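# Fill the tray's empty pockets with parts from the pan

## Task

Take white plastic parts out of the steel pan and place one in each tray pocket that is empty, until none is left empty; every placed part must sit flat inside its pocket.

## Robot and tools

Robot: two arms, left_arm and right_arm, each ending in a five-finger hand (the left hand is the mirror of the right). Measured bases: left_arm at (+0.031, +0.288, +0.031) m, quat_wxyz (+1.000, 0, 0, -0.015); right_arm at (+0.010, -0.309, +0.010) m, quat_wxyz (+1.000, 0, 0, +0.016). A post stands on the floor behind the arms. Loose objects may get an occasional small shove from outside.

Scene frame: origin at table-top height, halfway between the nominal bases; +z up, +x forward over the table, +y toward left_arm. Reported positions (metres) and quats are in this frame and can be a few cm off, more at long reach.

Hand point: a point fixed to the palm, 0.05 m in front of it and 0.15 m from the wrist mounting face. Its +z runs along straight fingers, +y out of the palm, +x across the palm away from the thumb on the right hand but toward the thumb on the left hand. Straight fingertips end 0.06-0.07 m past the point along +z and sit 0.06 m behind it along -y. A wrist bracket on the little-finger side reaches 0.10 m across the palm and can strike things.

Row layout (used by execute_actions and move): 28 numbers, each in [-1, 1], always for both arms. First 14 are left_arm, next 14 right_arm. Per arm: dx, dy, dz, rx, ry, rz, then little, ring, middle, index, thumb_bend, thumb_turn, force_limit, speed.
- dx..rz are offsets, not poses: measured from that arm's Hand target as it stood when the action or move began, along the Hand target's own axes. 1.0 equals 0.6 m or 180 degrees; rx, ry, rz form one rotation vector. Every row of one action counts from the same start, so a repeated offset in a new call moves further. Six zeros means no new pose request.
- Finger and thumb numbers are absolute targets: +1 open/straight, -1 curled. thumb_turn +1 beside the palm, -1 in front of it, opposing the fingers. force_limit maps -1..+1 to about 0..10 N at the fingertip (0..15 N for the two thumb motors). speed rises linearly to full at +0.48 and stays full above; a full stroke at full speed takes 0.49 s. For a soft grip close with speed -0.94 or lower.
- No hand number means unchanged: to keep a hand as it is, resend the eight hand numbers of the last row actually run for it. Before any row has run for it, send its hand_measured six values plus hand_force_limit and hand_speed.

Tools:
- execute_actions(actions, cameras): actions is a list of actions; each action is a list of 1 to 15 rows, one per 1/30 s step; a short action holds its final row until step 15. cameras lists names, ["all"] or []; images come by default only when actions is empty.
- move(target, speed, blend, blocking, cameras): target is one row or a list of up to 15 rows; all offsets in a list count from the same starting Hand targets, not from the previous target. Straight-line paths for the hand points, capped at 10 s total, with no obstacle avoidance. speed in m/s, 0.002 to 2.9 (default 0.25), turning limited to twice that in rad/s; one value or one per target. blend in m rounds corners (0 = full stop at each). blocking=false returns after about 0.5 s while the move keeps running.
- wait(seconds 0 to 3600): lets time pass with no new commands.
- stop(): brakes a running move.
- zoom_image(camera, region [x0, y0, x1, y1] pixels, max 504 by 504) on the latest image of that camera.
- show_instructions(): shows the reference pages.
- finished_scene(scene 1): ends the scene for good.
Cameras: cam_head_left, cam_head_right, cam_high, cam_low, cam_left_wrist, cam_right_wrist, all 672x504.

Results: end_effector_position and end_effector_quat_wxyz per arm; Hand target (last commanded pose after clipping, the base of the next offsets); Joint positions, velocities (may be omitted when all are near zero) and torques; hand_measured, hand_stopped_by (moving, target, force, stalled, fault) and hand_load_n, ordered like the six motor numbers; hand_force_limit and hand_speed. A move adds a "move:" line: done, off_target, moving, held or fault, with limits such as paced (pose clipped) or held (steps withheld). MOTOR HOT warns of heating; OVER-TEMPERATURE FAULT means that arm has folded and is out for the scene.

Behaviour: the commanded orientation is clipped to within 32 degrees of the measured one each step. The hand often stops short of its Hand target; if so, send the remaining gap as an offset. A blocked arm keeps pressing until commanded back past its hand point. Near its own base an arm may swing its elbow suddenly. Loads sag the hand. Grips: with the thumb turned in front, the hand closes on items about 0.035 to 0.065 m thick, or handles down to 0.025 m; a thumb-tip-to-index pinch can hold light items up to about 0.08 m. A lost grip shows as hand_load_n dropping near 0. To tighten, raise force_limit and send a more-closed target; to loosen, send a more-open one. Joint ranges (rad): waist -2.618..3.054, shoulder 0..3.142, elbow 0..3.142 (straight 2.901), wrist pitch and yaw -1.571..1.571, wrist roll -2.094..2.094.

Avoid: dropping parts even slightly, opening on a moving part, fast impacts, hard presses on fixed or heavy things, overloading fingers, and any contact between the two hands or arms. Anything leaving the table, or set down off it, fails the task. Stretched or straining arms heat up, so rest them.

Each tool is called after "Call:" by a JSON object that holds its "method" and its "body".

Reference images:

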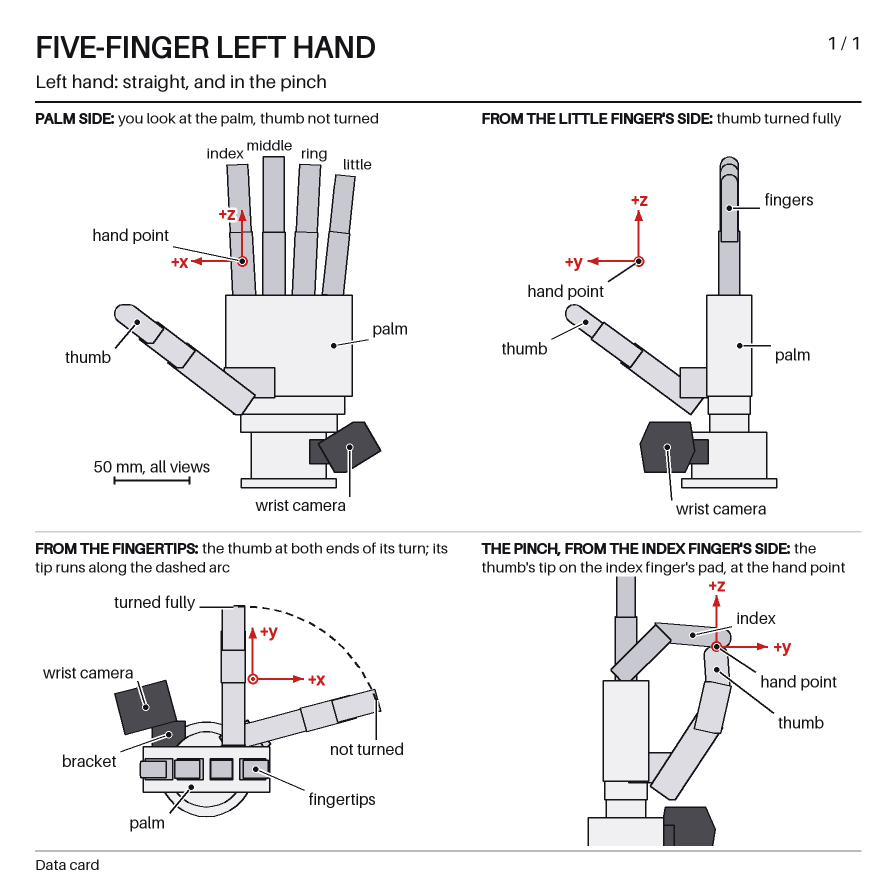

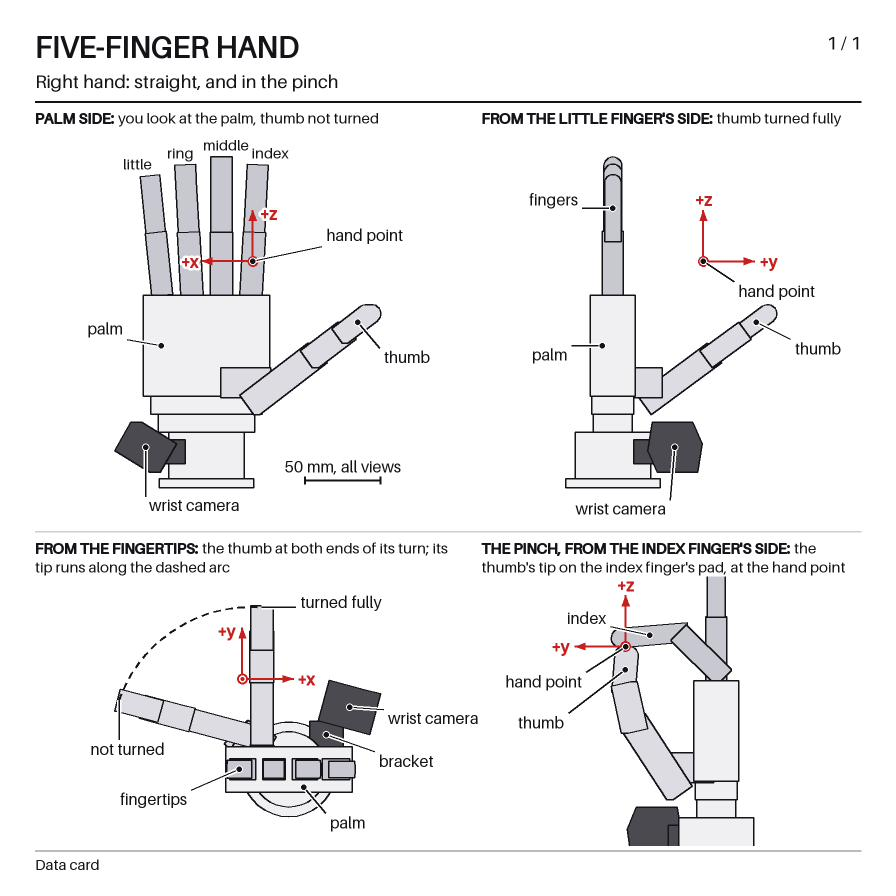

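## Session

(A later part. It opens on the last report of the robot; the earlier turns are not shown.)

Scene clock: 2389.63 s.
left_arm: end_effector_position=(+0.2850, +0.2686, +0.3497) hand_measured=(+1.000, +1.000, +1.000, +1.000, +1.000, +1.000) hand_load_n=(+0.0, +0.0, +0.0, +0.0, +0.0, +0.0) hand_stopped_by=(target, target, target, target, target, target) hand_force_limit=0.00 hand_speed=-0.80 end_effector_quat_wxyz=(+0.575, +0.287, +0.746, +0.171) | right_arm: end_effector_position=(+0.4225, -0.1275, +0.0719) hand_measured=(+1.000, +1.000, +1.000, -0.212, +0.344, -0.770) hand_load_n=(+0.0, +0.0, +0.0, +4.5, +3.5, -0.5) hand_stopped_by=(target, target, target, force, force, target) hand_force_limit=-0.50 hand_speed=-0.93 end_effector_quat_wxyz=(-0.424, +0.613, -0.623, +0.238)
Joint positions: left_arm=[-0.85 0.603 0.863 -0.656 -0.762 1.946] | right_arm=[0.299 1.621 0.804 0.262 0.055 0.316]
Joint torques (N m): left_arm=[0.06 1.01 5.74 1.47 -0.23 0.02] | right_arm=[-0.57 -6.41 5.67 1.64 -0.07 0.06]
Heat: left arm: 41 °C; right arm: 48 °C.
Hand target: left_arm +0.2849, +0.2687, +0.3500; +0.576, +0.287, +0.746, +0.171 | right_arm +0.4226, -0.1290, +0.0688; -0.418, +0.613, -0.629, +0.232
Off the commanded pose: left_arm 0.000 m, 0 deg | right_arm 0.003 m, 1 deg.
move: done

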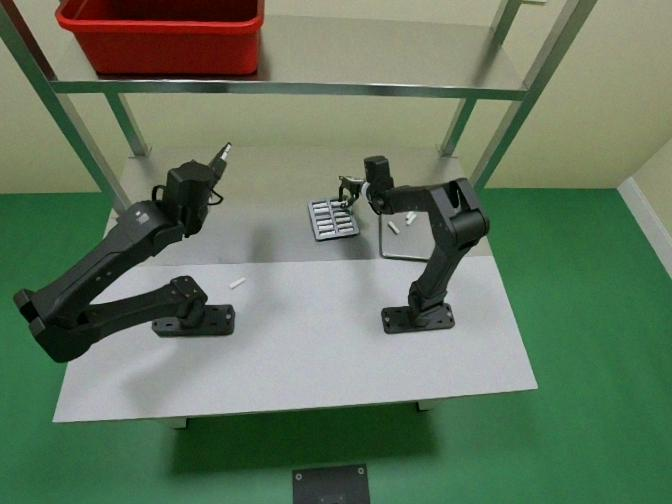

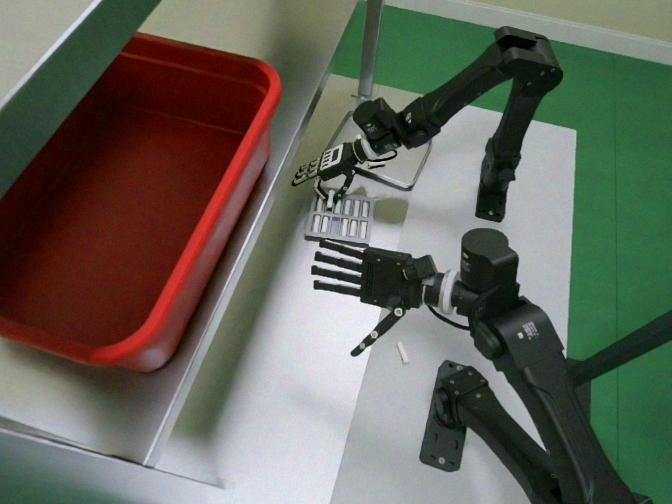

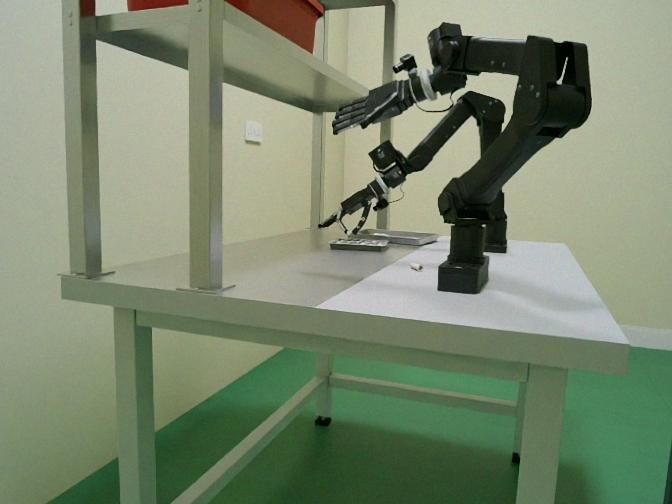

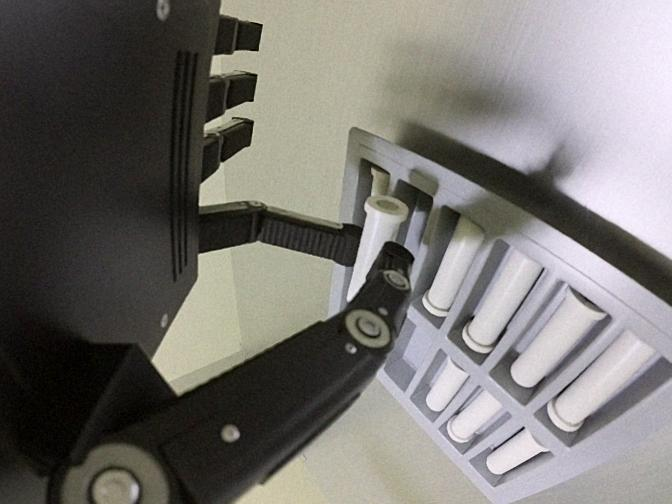

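Call:
{"method": "move", "body": {"target": [0,0,0,0,0,0,1,1,1,1,1,1,0,-0.8,0.01383,0.03082,0.01817,-0.00268,-0.02758,0.0216,1,1,1,-0.33,0.17,-0.77,-0.5,-0.93], "speed": 0.03, "cameras": ["cam_head_left","cam_high","cam_low","cam_right_wrist"]}}

Call:
{"method": "zoom_image", "body": {"camera": "cam_high", "region": [310, 180, 358, 216]}}

Call:
{"method": "zoom_image", "body": {"camera": "cam_head_left", "region": [310, 190, 358, 226]}}

Call:
{"method": "zoom_image", "body": {"camera": "cam_right_wrist", "region": [280, 110, 560, 320]}}

Call:
{"method": "zoom_image", "body": {"camera": "cam_low", "region": [332, 228, 364, 252]}}

Scene clock: 2436.40 s.
left_arm: end_effector_position=(+0.2850, +0.2686, +0.3497) hand_measured=(+1.000, +1.000, +1.000, +1.000, +1.000, +1.000) hand_load_n=(+0.0, +0.0, +0.0, +0.0, +0.0, +0.0) hand_stopped_by=(target, target, target, target, target, target) hand_force_limit=0.00 hand_speed=-0.80 end_effector_quat_wxyz=(+0.575, +0.287, +0.746, +0.171) | right_arm: end_effector_position=(+0.4268, -0.1291, +0.0626) hand_measured=(+1.000, +1.000, +1.000, -0.212, +0.344, -0.770) hand_load_n=(+0.0, +0.0, +0.0, +5.0, +4.0, -1.0) hand_stopped_by=(target, target, target, force, force, target) hand_force_limit=-0.50 hand_speed=-0.93 end_effector_quat_wxyz=(-0.461, +0.601, -0.622, +0.198)
Joint positions: left_arm=[-0.85 0.603 0.863 -0.656 -0.762 1.946] | right_arm=[0.227 1.676 0.759 0.395 -0.09 0.346]
Joint torques (N m): left_arm=[0.06 0.98 5.74 1.46 -0.24 0.02] | right_arm=[-0.55 -5.3 3.04 2.03 -0.11 0.06]
Heat: left arm: 41 °C; right arm: 47 °C.
Hand target: left_arm +0.2849, +0.2687, +0.3500; +0.576, +0.287, +0.746, +0.171 | right_arm +0.4216, -0.1321, +0.0459; -0.450, +0.603, -0.632, +0.188
Off the commanded pose: left_arm 0.000 m, 0 deg | right_arm 0.018 m, 2 deg.
move: off_target (right_arm)

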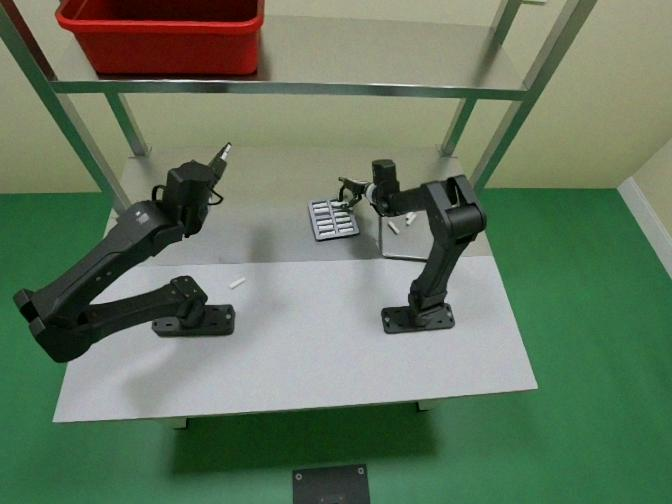

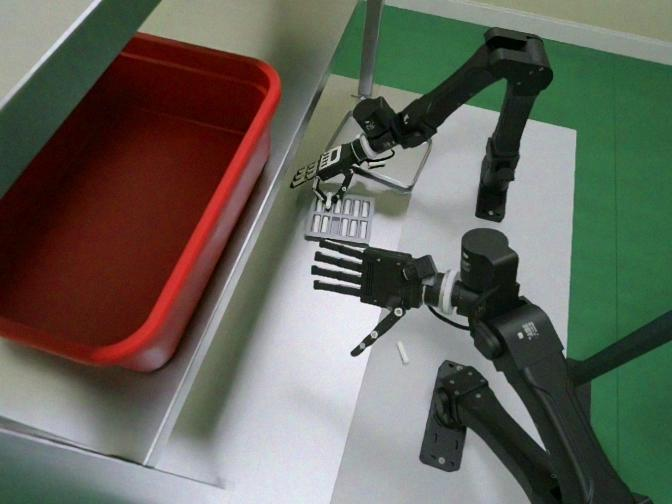

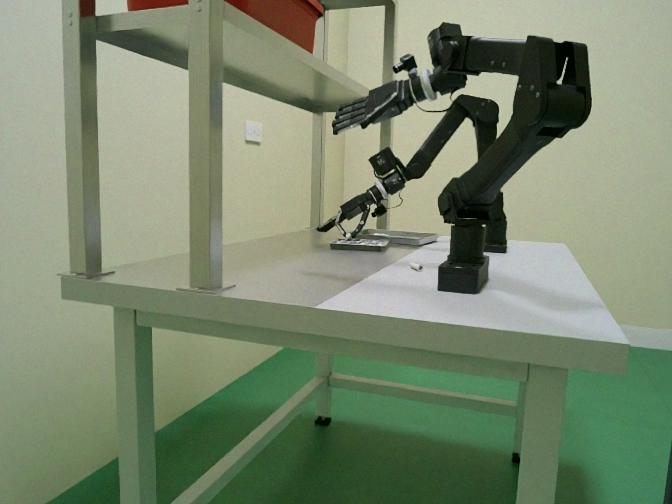

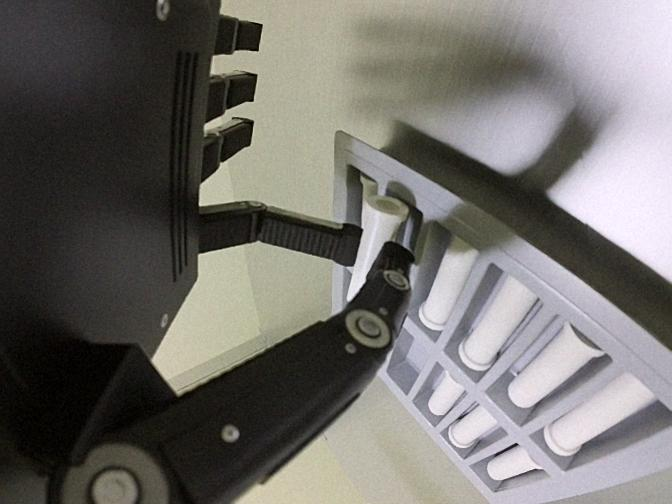

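Scaled by 10.500 from the camera's image (finer frame: 960x720).

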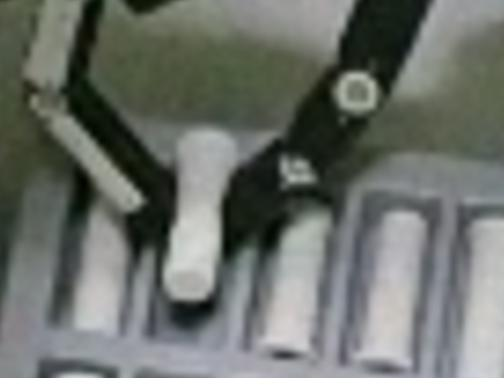

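Scaled by 10.500 from the camera's image (finer frame: 960x720).

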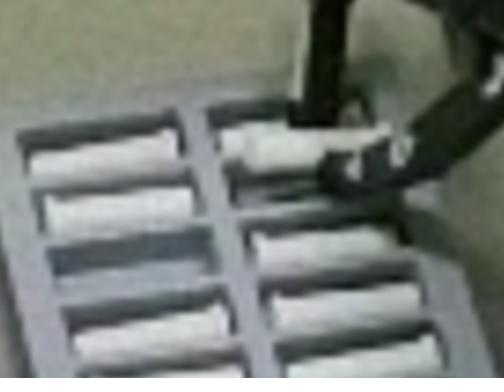

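Scaled by 1.800 from the camera's image (finer frame: 960x720).

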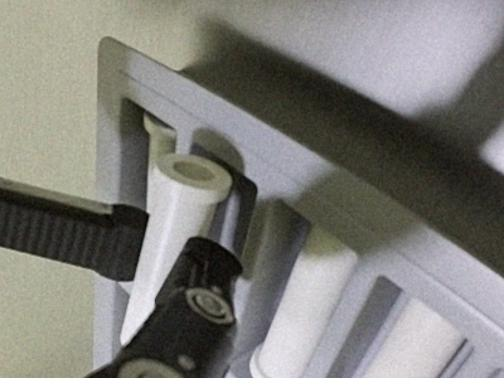

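Scaled by 15.750 from the camera's image (finer frame: 960x720).

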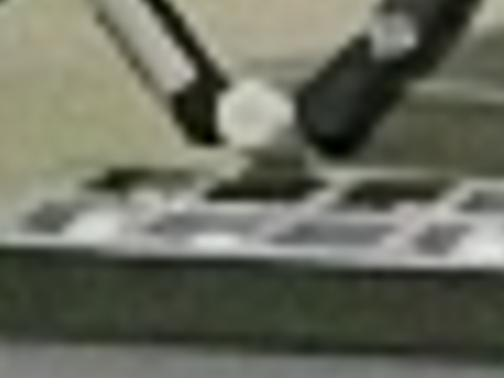

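Call:
{"method": "move", "body": {"target": [0,0,0,0,0,0,1,1,1,1,1,1,0,-0.8,0.00195,0.00669,0.00152,0,0,0,1,1,1,-0.33,0.17,-0.77,-0.5,-0.93], "speed": 0.03, "cameras": ["cam_head_left","cam_high","cam_low","cam_right_wrist"]}}

Call:
{"method": "zoom_image", "body": {"camera": "cam_high", "region": [310, 180, 358, 216]}}

Call:
{"method": "zoom_image", "body": {"camera": "cam_head_left", "region": [310, 190, 358, 226]}}

Call:
{"method": "zoom_image", "body": {"camera": "cam_right_wrist", "region": [280, 110, 560, 320]}}

Call:
{"method": "zoom_image", "body": {"camera": "cam_low", "region": [332, 228, 364, 252]}}

Scene clock: 2464.57 s.
left_arm: end_effector_position=(+0.2850, +0.2686, +0.3497) hand_measured=(+1.000, +1.000, +1.000, +1.000, +1.000, +1.000) hand_load_n=(+0.0, +0.0, +0.0, +0.0, +0.0, +0.0) hand_stopped_by=(target, target, target, target, target, target) hand_force_limit=0.00 hand_speed=-0.80 end_effector_quat_wxyz=(+0.575, +0.287, +0.746, +0.171) | right_arm: end_effector_position=(+0.4254, -0.1293, +0.0585) hand_measured=(+1.000, +1.000, +1.000, -0.212, +0.344, -0.770) hand_load_n=(+0.0, +0.0, +0.0, +4.5, +3.5, -0.5) hand_stopped_by=(target, target, target, force, force, target) hand_force_limit=-0.50 hand_speed=-0.93 end_effector_quat_wxyz=(-0.461, +0.601, -0.622, +0.197)
Joint positions: left_arm=[-0.85 0.603 0.863 -0.656 -0.762 1.946] | right_arm=[0.227 1.683 0.746 0.415 -0.09 0.347]
Joint torques (N m): left_arm=[0.08 0.98 5.72 1.46 -0.23 0.01] | right_arm=[-0.47 -5.27 3.03 2.02 -0.11 0.06]
Heat: left arm: 41 °C; right arm: 48 °C.
Hand target: left_arm +0.2849, +0.2687, +0.3500; +0.576, +0.287, +0.746, +0.171 | right_arm +0.4201, -0.1320, +0.0420; -0.450, +0.603, -0.632, +0.188
Off the commanded pose: left_arm 0.000 m, 0 deg | right_arm 0.018 m, 2 deg.
move: off_target (right_arm)

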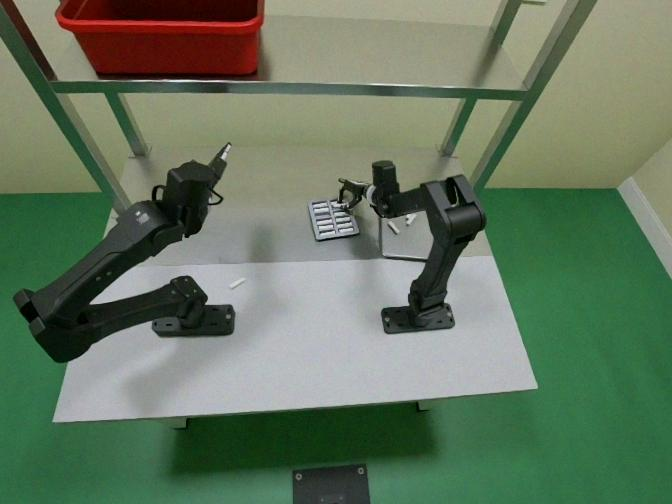

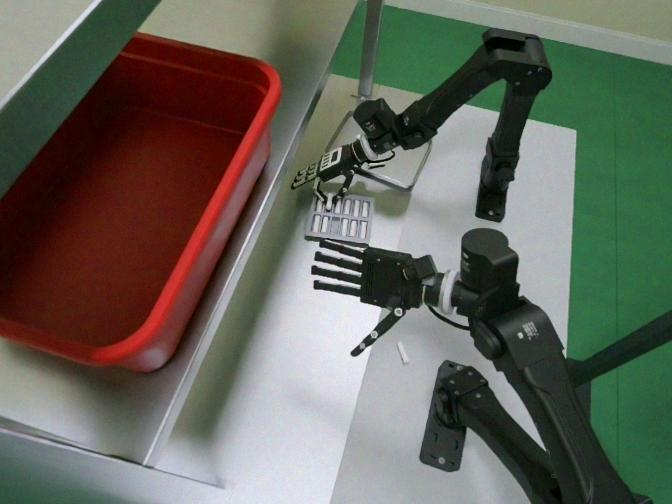

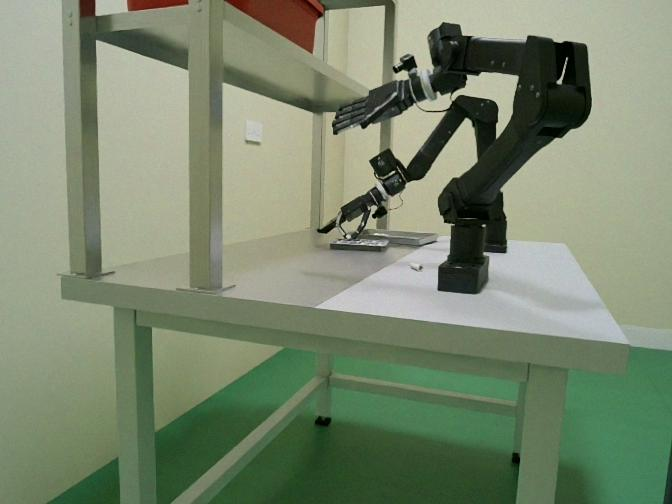

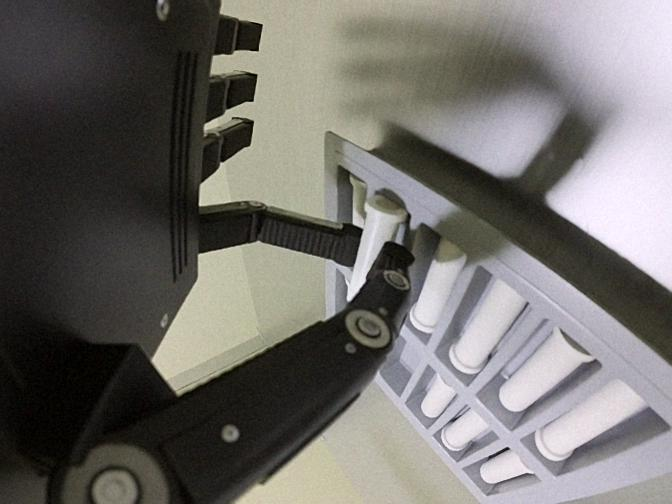

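Scaled by 10.500 from the camera's image (finer frame: 960x720).

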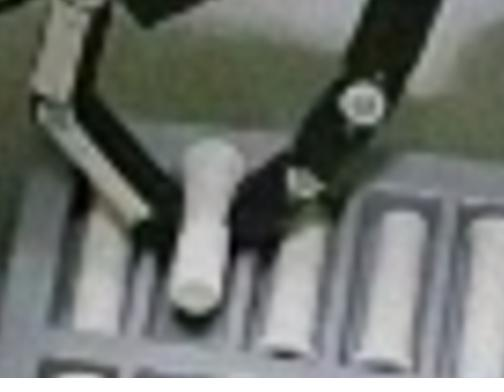

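Scaled by 10.500 from the camera's image (finer frame: 960x720).

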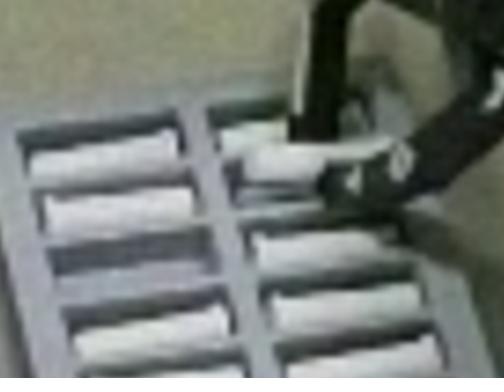

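Scaled by 1.800 from the camera's image (finer frame: 960x720).

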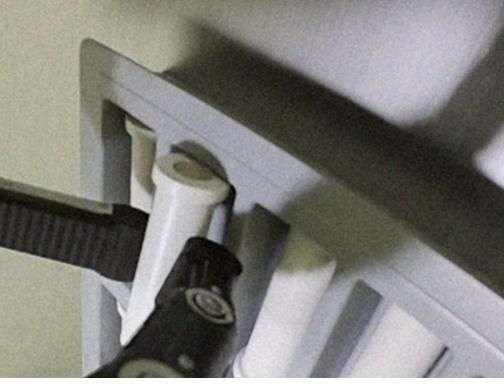

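Scaled by 15.750 from the camera's image (finer frame: 960x720).

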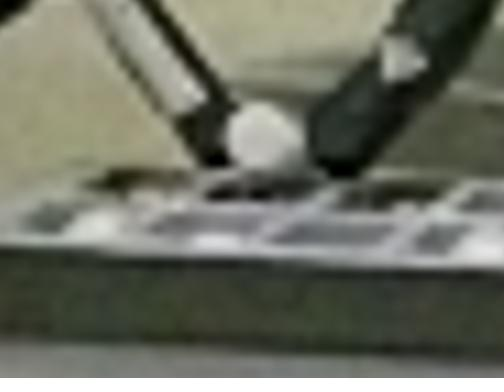

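Call:
{"method": "zoom_image", "body": {"camera": "cam_head_left", "region": [326, 196, 350, 214]}}

Call:
{"method": "zoom_image", "body": {"camera": "cam_high", "region": [316, 194, 344, 215]}}

Call:
{"method": "zoom_image", "body": {"camera": "cam_right_wrist", "region": [330, 160, 450, 250]}}

Scaled by 21.000 from the camera's image (finer frame: 960x720).

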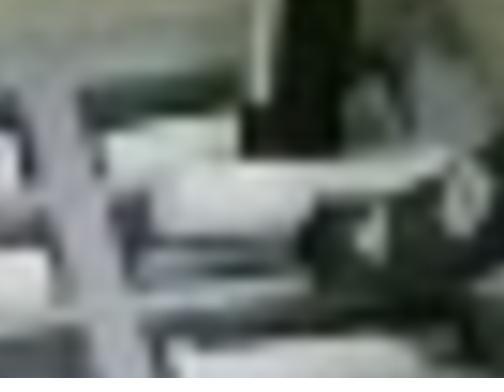

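Scaled by 18.000 from the camera's image (finer frame: 960x720).

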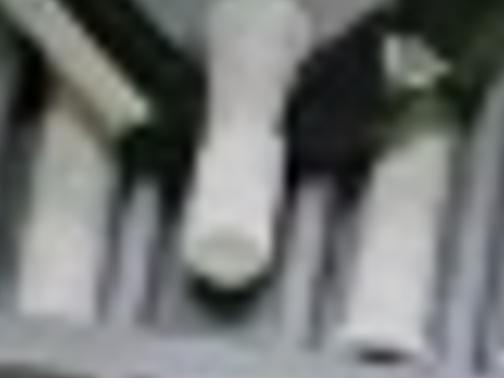

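Scaled by 4.200 from the camera's image (finer frame: 960x720).

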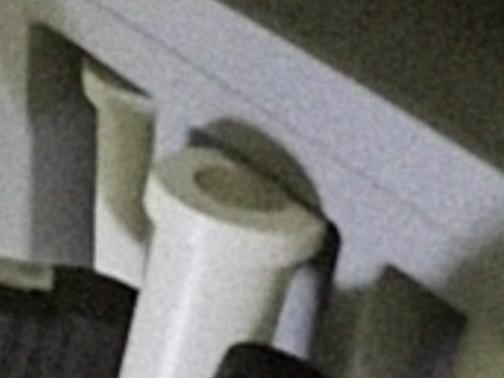

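Call:
{"method": "move", "body": {"target": [0,0,0,0,0,0,1,1,1,1,1,1,0,-0.8,-0.00931,0.00202,0.00305,0,0,0,1,1,1,-0.33,0.17,-0.77,-0.5,-0.93], "speed": 0.03, "cameras": ["cam_head_left","cam_high","cam_low","cam_right_wrist"]}}

Call:
{"method": "zoom_image", "body": {"camera": "cam_high", "region": [316, 194, 344, 215]}}

Call:
{"method": "zoom_image", "body": {"camera": "cam_head_left", "region": [326, 196, 350, 214]}}

Call:
{"method": "zoom_image", "body": {"camera": "cam_right_wrist", "region": [330, 160, 450, 250]}}

Call:
{"method": "zoom_image", "body": {"camera": "cam_low", "region": [332, 228, 364, 252]}}

Scene clock: 2538.07 s.
left_arm: end_effector_position=(+0.2850, +0.2686, +0.3497) hand_measured=(+1.000, +1.000, +1.000, +1.000, +1.000, +1.000) hand_load_n=(+0.0, +0.0, +0.0, +0.0, +0.0, +0.0) hand_stopped_by=(target, target, target, target, target, target) hand_force_limit=0.00 hand_speed=-0.80 end_effector_quat_wxyz=(+0.575, +0.287, +0.746, +0.171) | right_arm: end_effector_position=(+0.4251, -0.1272, +0.0576) hand_measured=(+1.000, +1.000, +1.000, -0.212, +0.344, -0.770) hand_load_n=(+0.0, +0.0, +0.0, +4.5, +3.5, -1.0) hand_stopped_by=(target, target, target, force, force, target) hand_force_limit=-0.50 hand_speed=-0.93 end_effector_quat_wxyz=(-0.462, +0.599, -0.624, +0.195)
Joint positions: left_arm=[-0.85 0.603 0.863 -0.656 -0.762 1.946] | right_arm=[0.233 1.687 0.746 0.418 -0.087 0.356]
Joint torques (N m): left_arm=[0.05 0.98 5.72 1.46 -0.24 0.02] | right_arm=[0.58 -5.18 3.41 2 0 0.06]
Heat: left arm: 41 °C; right arm: 50 °C.
Hand target: left_arm +0.2849, +0.2687, +0.3500; +0.576, +0.287, +0.746, +0.171 | right_arm +0.4202, -0.1261, +0.0419; -0.450, +0.603, -0.632, +0.188
Off the commanded pose: left_arm 0.000 m, 0 deg | right_arm 0.016 m, 2 deg.
move: off_target (right_arm)

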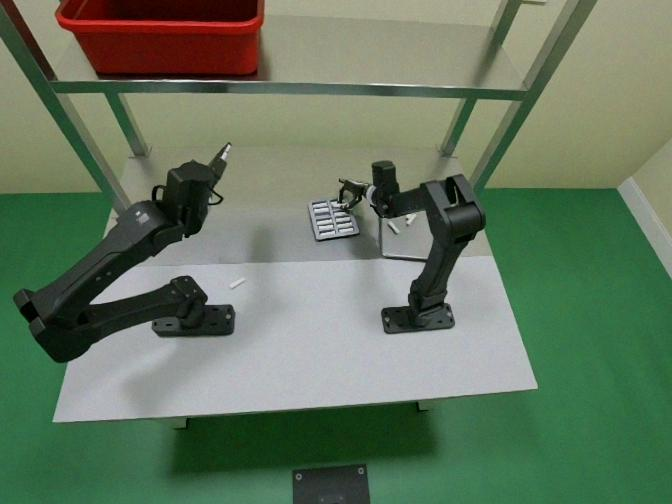

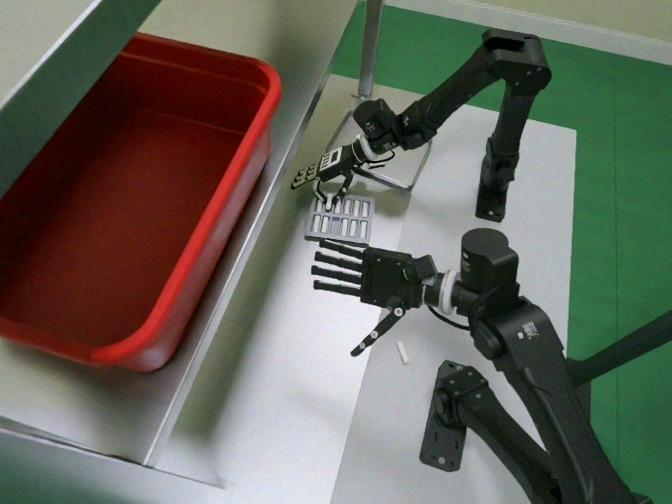

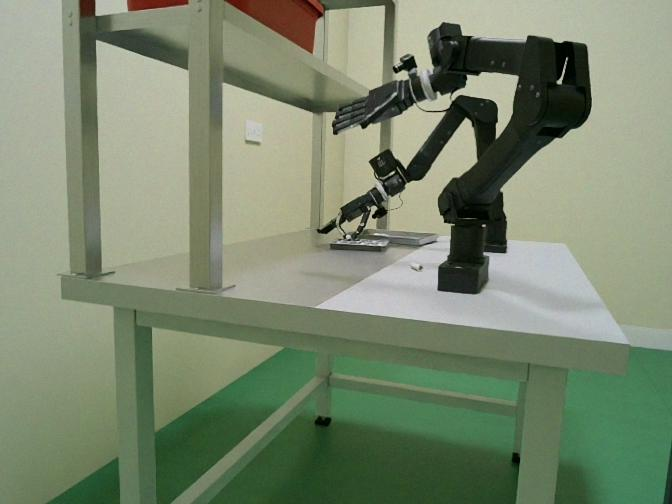

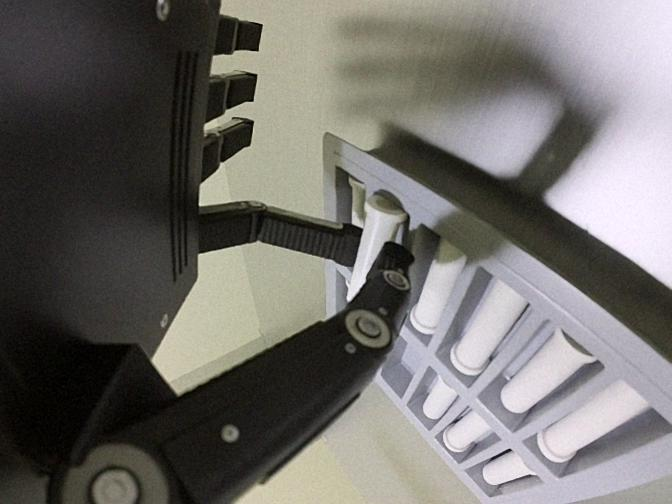

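Scaled by 18.000 from the camera's image (finer frame: 960x720).

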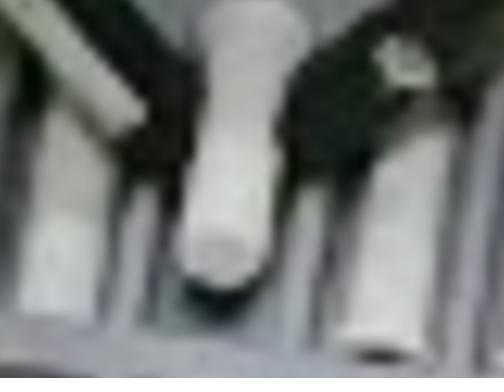

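Scaled by 21.000 from the camera's image (finer frame: 960x720).

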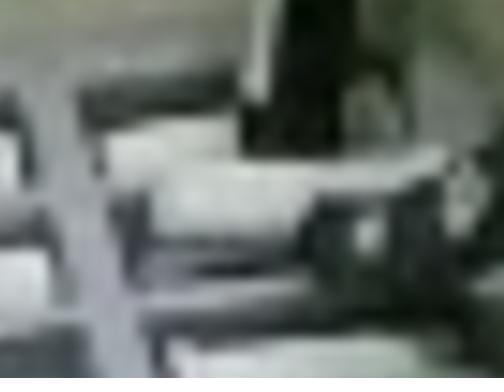

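Scaled by 4.200 from the camera's image (finer frame: 960x720).

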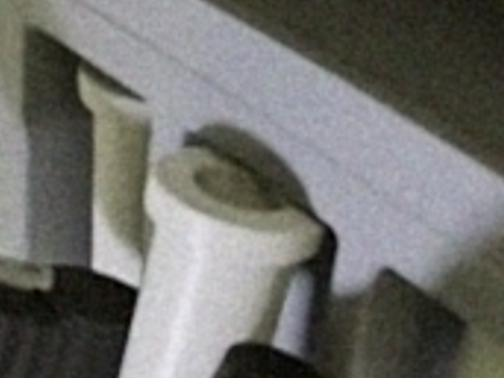

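Scaled by 15.750 from the camera's image (finer frame: 960x720).

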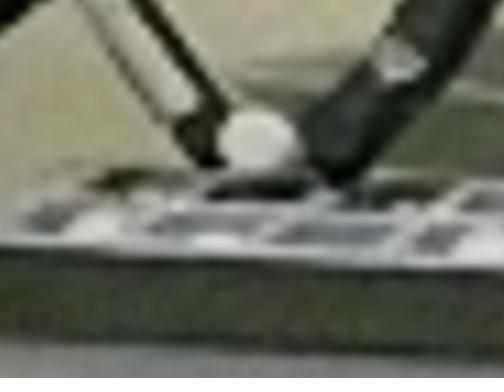

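Call:
{"method": "wait", "body": {"seconds": 0.5, "cameras": ["cam_head_left","cam_high","cam_low","cam_right_wrist"]}}

Call:
{"method": "zoom_image", "body": {"camera": "cam_right_wrist", "region": [330, 160, 450, 250]}}

Call:
{"method": "zoom_image", "body": {"camera": "cam_high", "region": [316, 194, 344, 215]}}

Scene clock: 2555.70 s.
left_arm: end_effector_position=(+0.2850, +0.2686, +0.3497) hand_measured=(+1.000, +1.000, +1.000, +1.000, +1.000, +1.000) hand_load_n=(+0.0, +0.0, +0.0, +0.0, +0.0, +0.0) hand_stopped_by=(target, target, target, target, target, target) hand_force_limit=0.00 hand_speed=-0.80 end_effector_quat_wxyz=(+0.575, +0.287, +0.746, +0.171) | right_arm: end_effector_position=(+0.4251, -0.1271, +0.0577) hand_measured=(+1.000, +1.000, +1.000, -0.212, +0.344, -0.770) hand_load_n=(+0.0, +0.0, -0.5, +4.5, +3.5, -0.5) hand_stopped_by=(target, target, target, force, force, target) hand_force_limit=-0.50 hand_speed=-0.93 end_effector_quat_wxyz=(-0.462, +0.599, -0.625, +0.195)
Joint positions: left_arm=[-0.85 0.603 0.863 -0.656 -0.762 1.946] | right_arm=[0.233 1.687 0.746 0.418 -0.087 0.357]
Joint torques (N m): left_arm=[0.06 1.01 5.71 1.47 -0.23 0.01] | right_arm=[0.58 -5.2 3.41 2 0 0.06]
Heat: left arm: 41 °C; right arm: 50 °C.
Hand target: left_arm +0.2849, +0.2687, +0.3500; +0.576, +0.287, +0.746, +0.171 | right_arm +0.4202, -0.1261, +0.0419; -0.450, +0.603, -0.632, +0.188
Off the commanded pose: left_arm 0.000 m, 0 deg | right_arm 0.016 m, 2 deg.
wait: 0.50 s; at rest from the start

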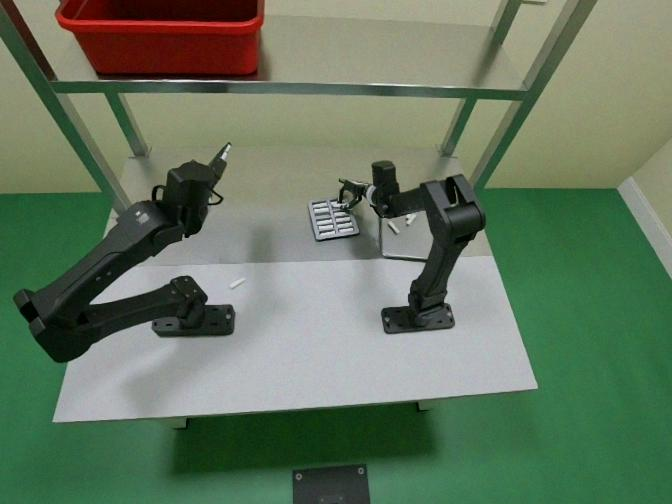

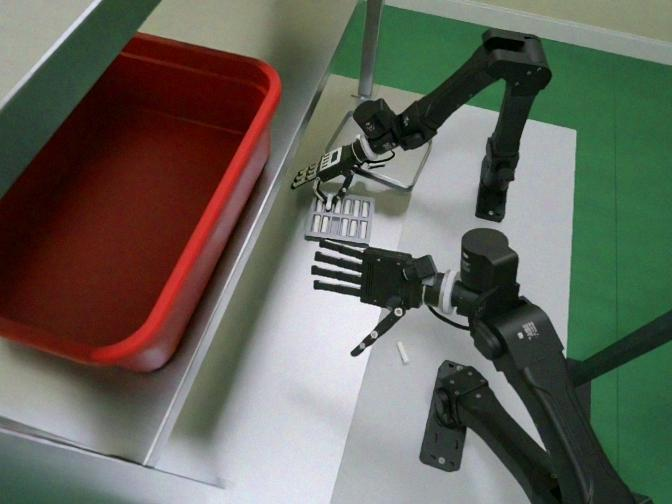

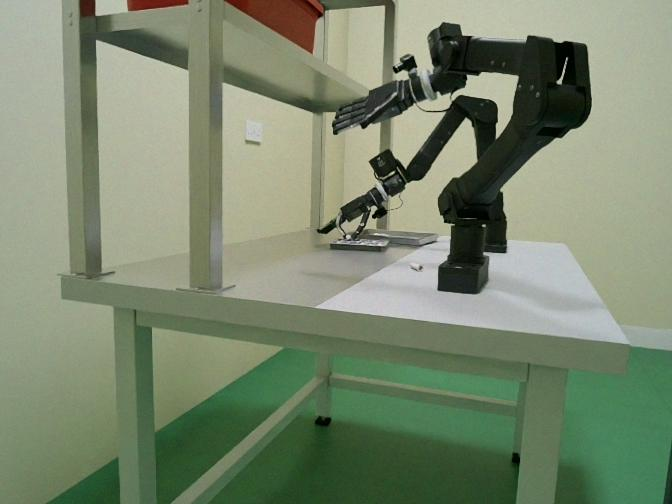

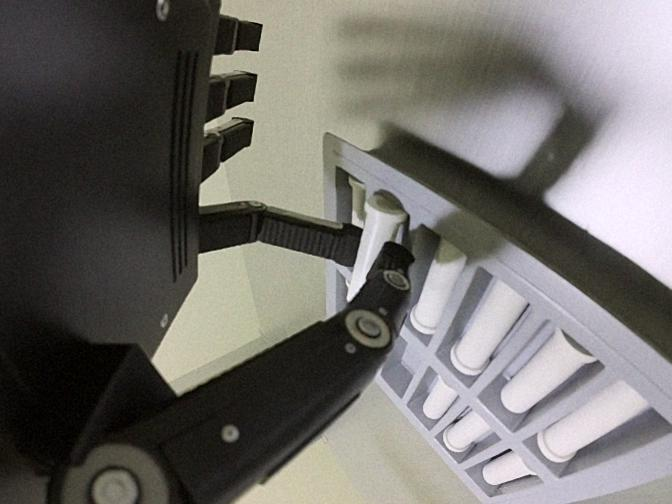

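Scaled by 4.200 from the camera's image (finer frame: 960x720).

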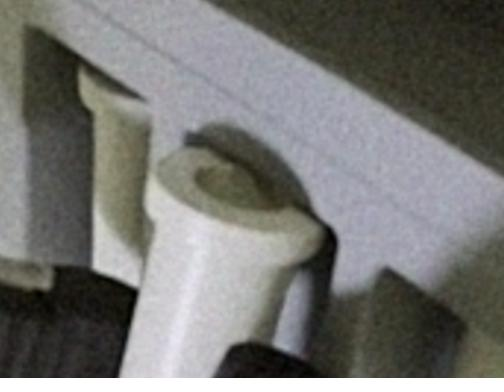

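Scaled by 18.000 from the camera's image (finer frame: 960x720).

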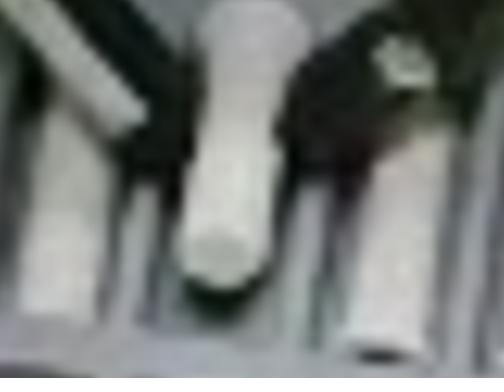

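Call:
{"method": "move", "body": {"target": [0,0,0,0,0,0,1,1,1,1,1,1,0,-0.8,-0.00776,0.00168,0.00254,0,0,0,1,1,1,-0.33,0.17,-0.77,-0.5,-0.93], "speed": 0.03, "cameras": ["cam_head_left","cam_high","cam_low","cam_right_wrist"]}}

Call:
{"method": "zoom_image", "body": {"camera": "cam_right_wrist", "region": [330, 160, 450, 250]}}

Call:
{"method": "zoom_image", "body": {"camera": "cam_high", "region": [316, 194, 344, 215]}}

Call:
{"method": "zoom_image", "body": {"camera": "cam_head_left", "region": [326, 196, 350, 214]}}

Scene clock: 2565.47 s.
left_arm: end_effector_position=(+0.2850, +0.2686, +0.3497) hand_measured=(+1.000, +1.000, +1.000, +1.000, +1.000, +1.000) hand_load_n=(+0.0, +0.0, +0.0, +0.0, +0.0, +0.0) hand_stopped_by=(target, target, target, target, target, target) hand_force_limit=0.00 hand_speed=-0.80 end_effector_quat_wxyz=(+0.575, +0.287, +0.746, +0.171) | right_arm: end_effector_position=(+0.4240, -0.1221, +0.0575) hand_measured=(+1.000, +1.000, +1.000, -0.212, +0.344, -0.770) hand_load_n=(+0.0, +0.0, +0.0, +4.5, +4.0, -1.0) hand_stopped_by=(target, target, target, force, force, target) hand_force_limit=-0.50 hand_speed=-0.93 end_effector_quat_wxyz=(-0.462, +0.599, -0.624, +0.195)
Joint positions: left_arm=[-0.85 0.603 0.863 -0.656 -0.762 1.946] | right_arm=[0.249 1.689 0.746 0.422 -0.074 0.365]
Joint torques (N m): left_arm=[0.06 0.99 5.72 1.46 -0.23 0.01] | right_arm=[0.58 -5.03 3.78 1.96 0.01 0.05]
Heat: left arm: 41 °C; right arm: 50 °C.
Hand target: left_arm +0.2849, +0.2687, +0.3500; +0.576, +0.287, +0.746, +0.171 | right_arm +0.4201, -0.1210, +0.0421; -0.450, +0.603, -0.632, +0.188
Off the commanded pose: left_arm 0.000 m, 0 deg | right_arm 0.016 m, 2 deg.
move: off_target (right_arm)

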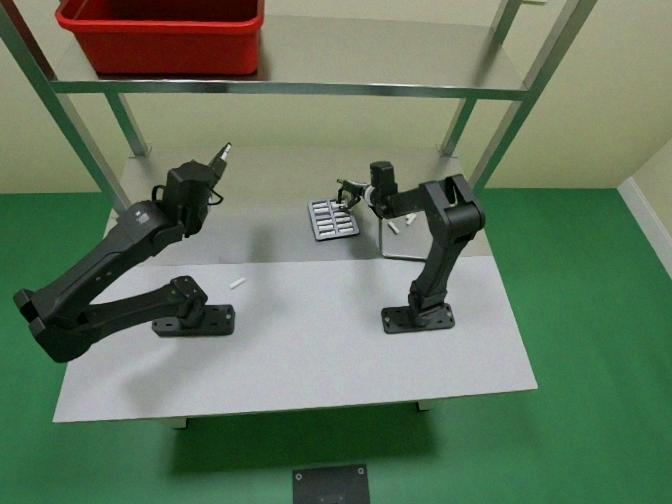

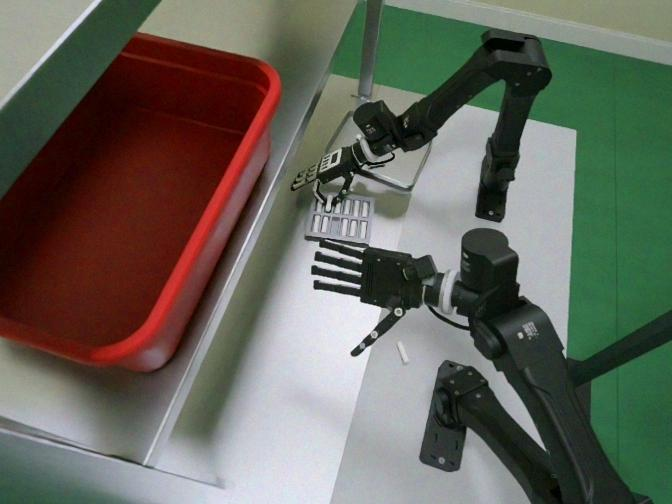

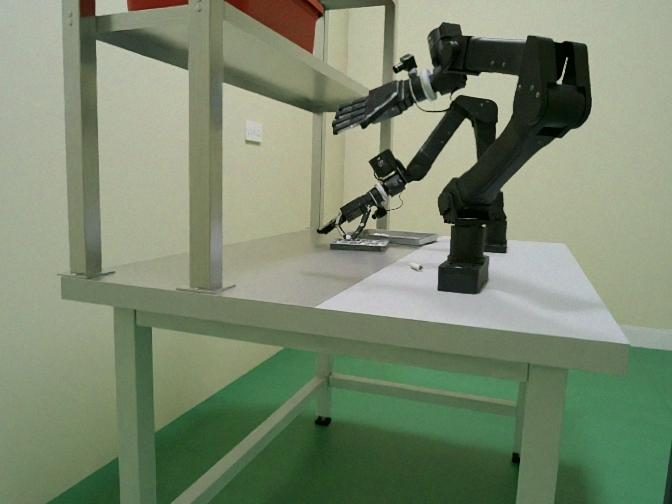

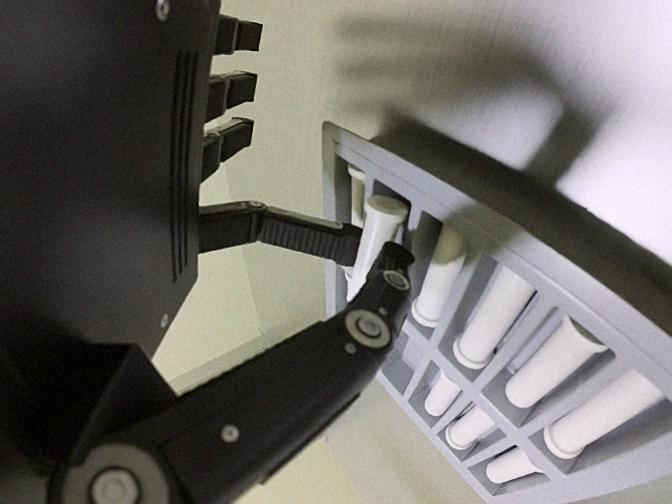

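Scaled by 4.200 from the camera's image (finer frame: 960x720).

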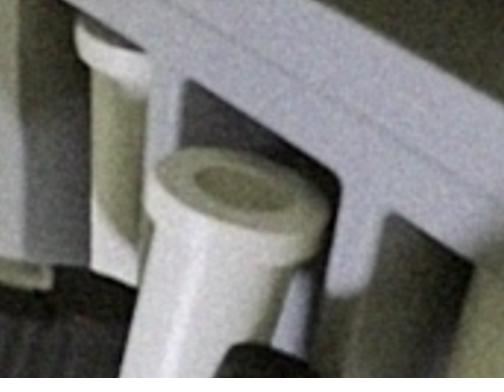

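Scaled by 18.000 from the camera's image (finer frame: 960x720).

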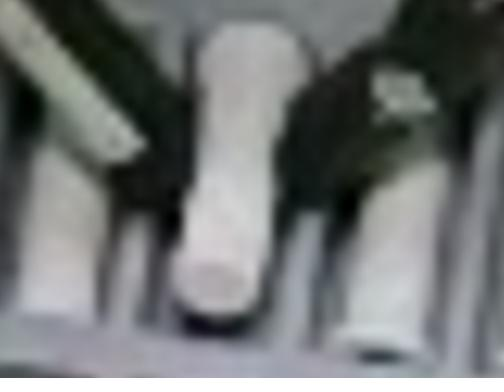

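Scaled by 21.000 from the camera's image (finer frame: 960x720).

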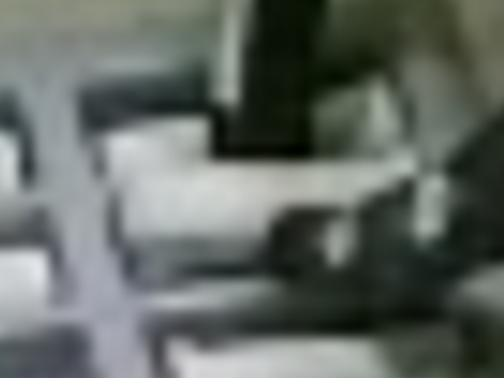

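Call:
{"method": "zoom_image", "body": {"camera": "cam_low", "region": [334, 232, 362, 253]}}

Call:
{"method": "zoom_image", "body": {"camera": "cam_low", "region": [330, 226, 394, 256]}}

Scaled by 18.000 from the camera's image (finer frame: 960x720).

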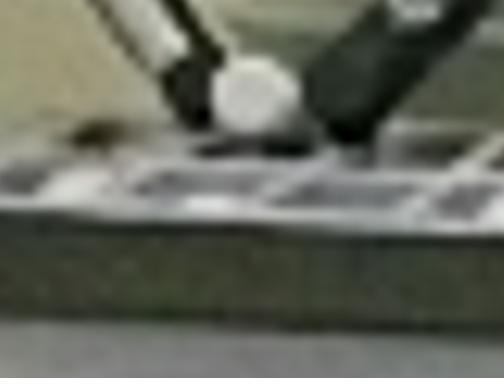

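Scaled by 7.875 from the camera's image (finer frame: 960x720).

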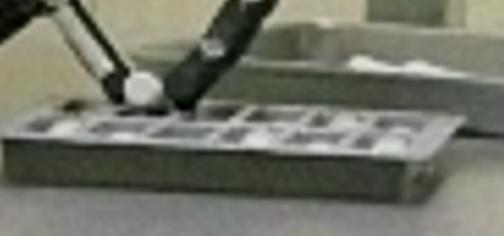

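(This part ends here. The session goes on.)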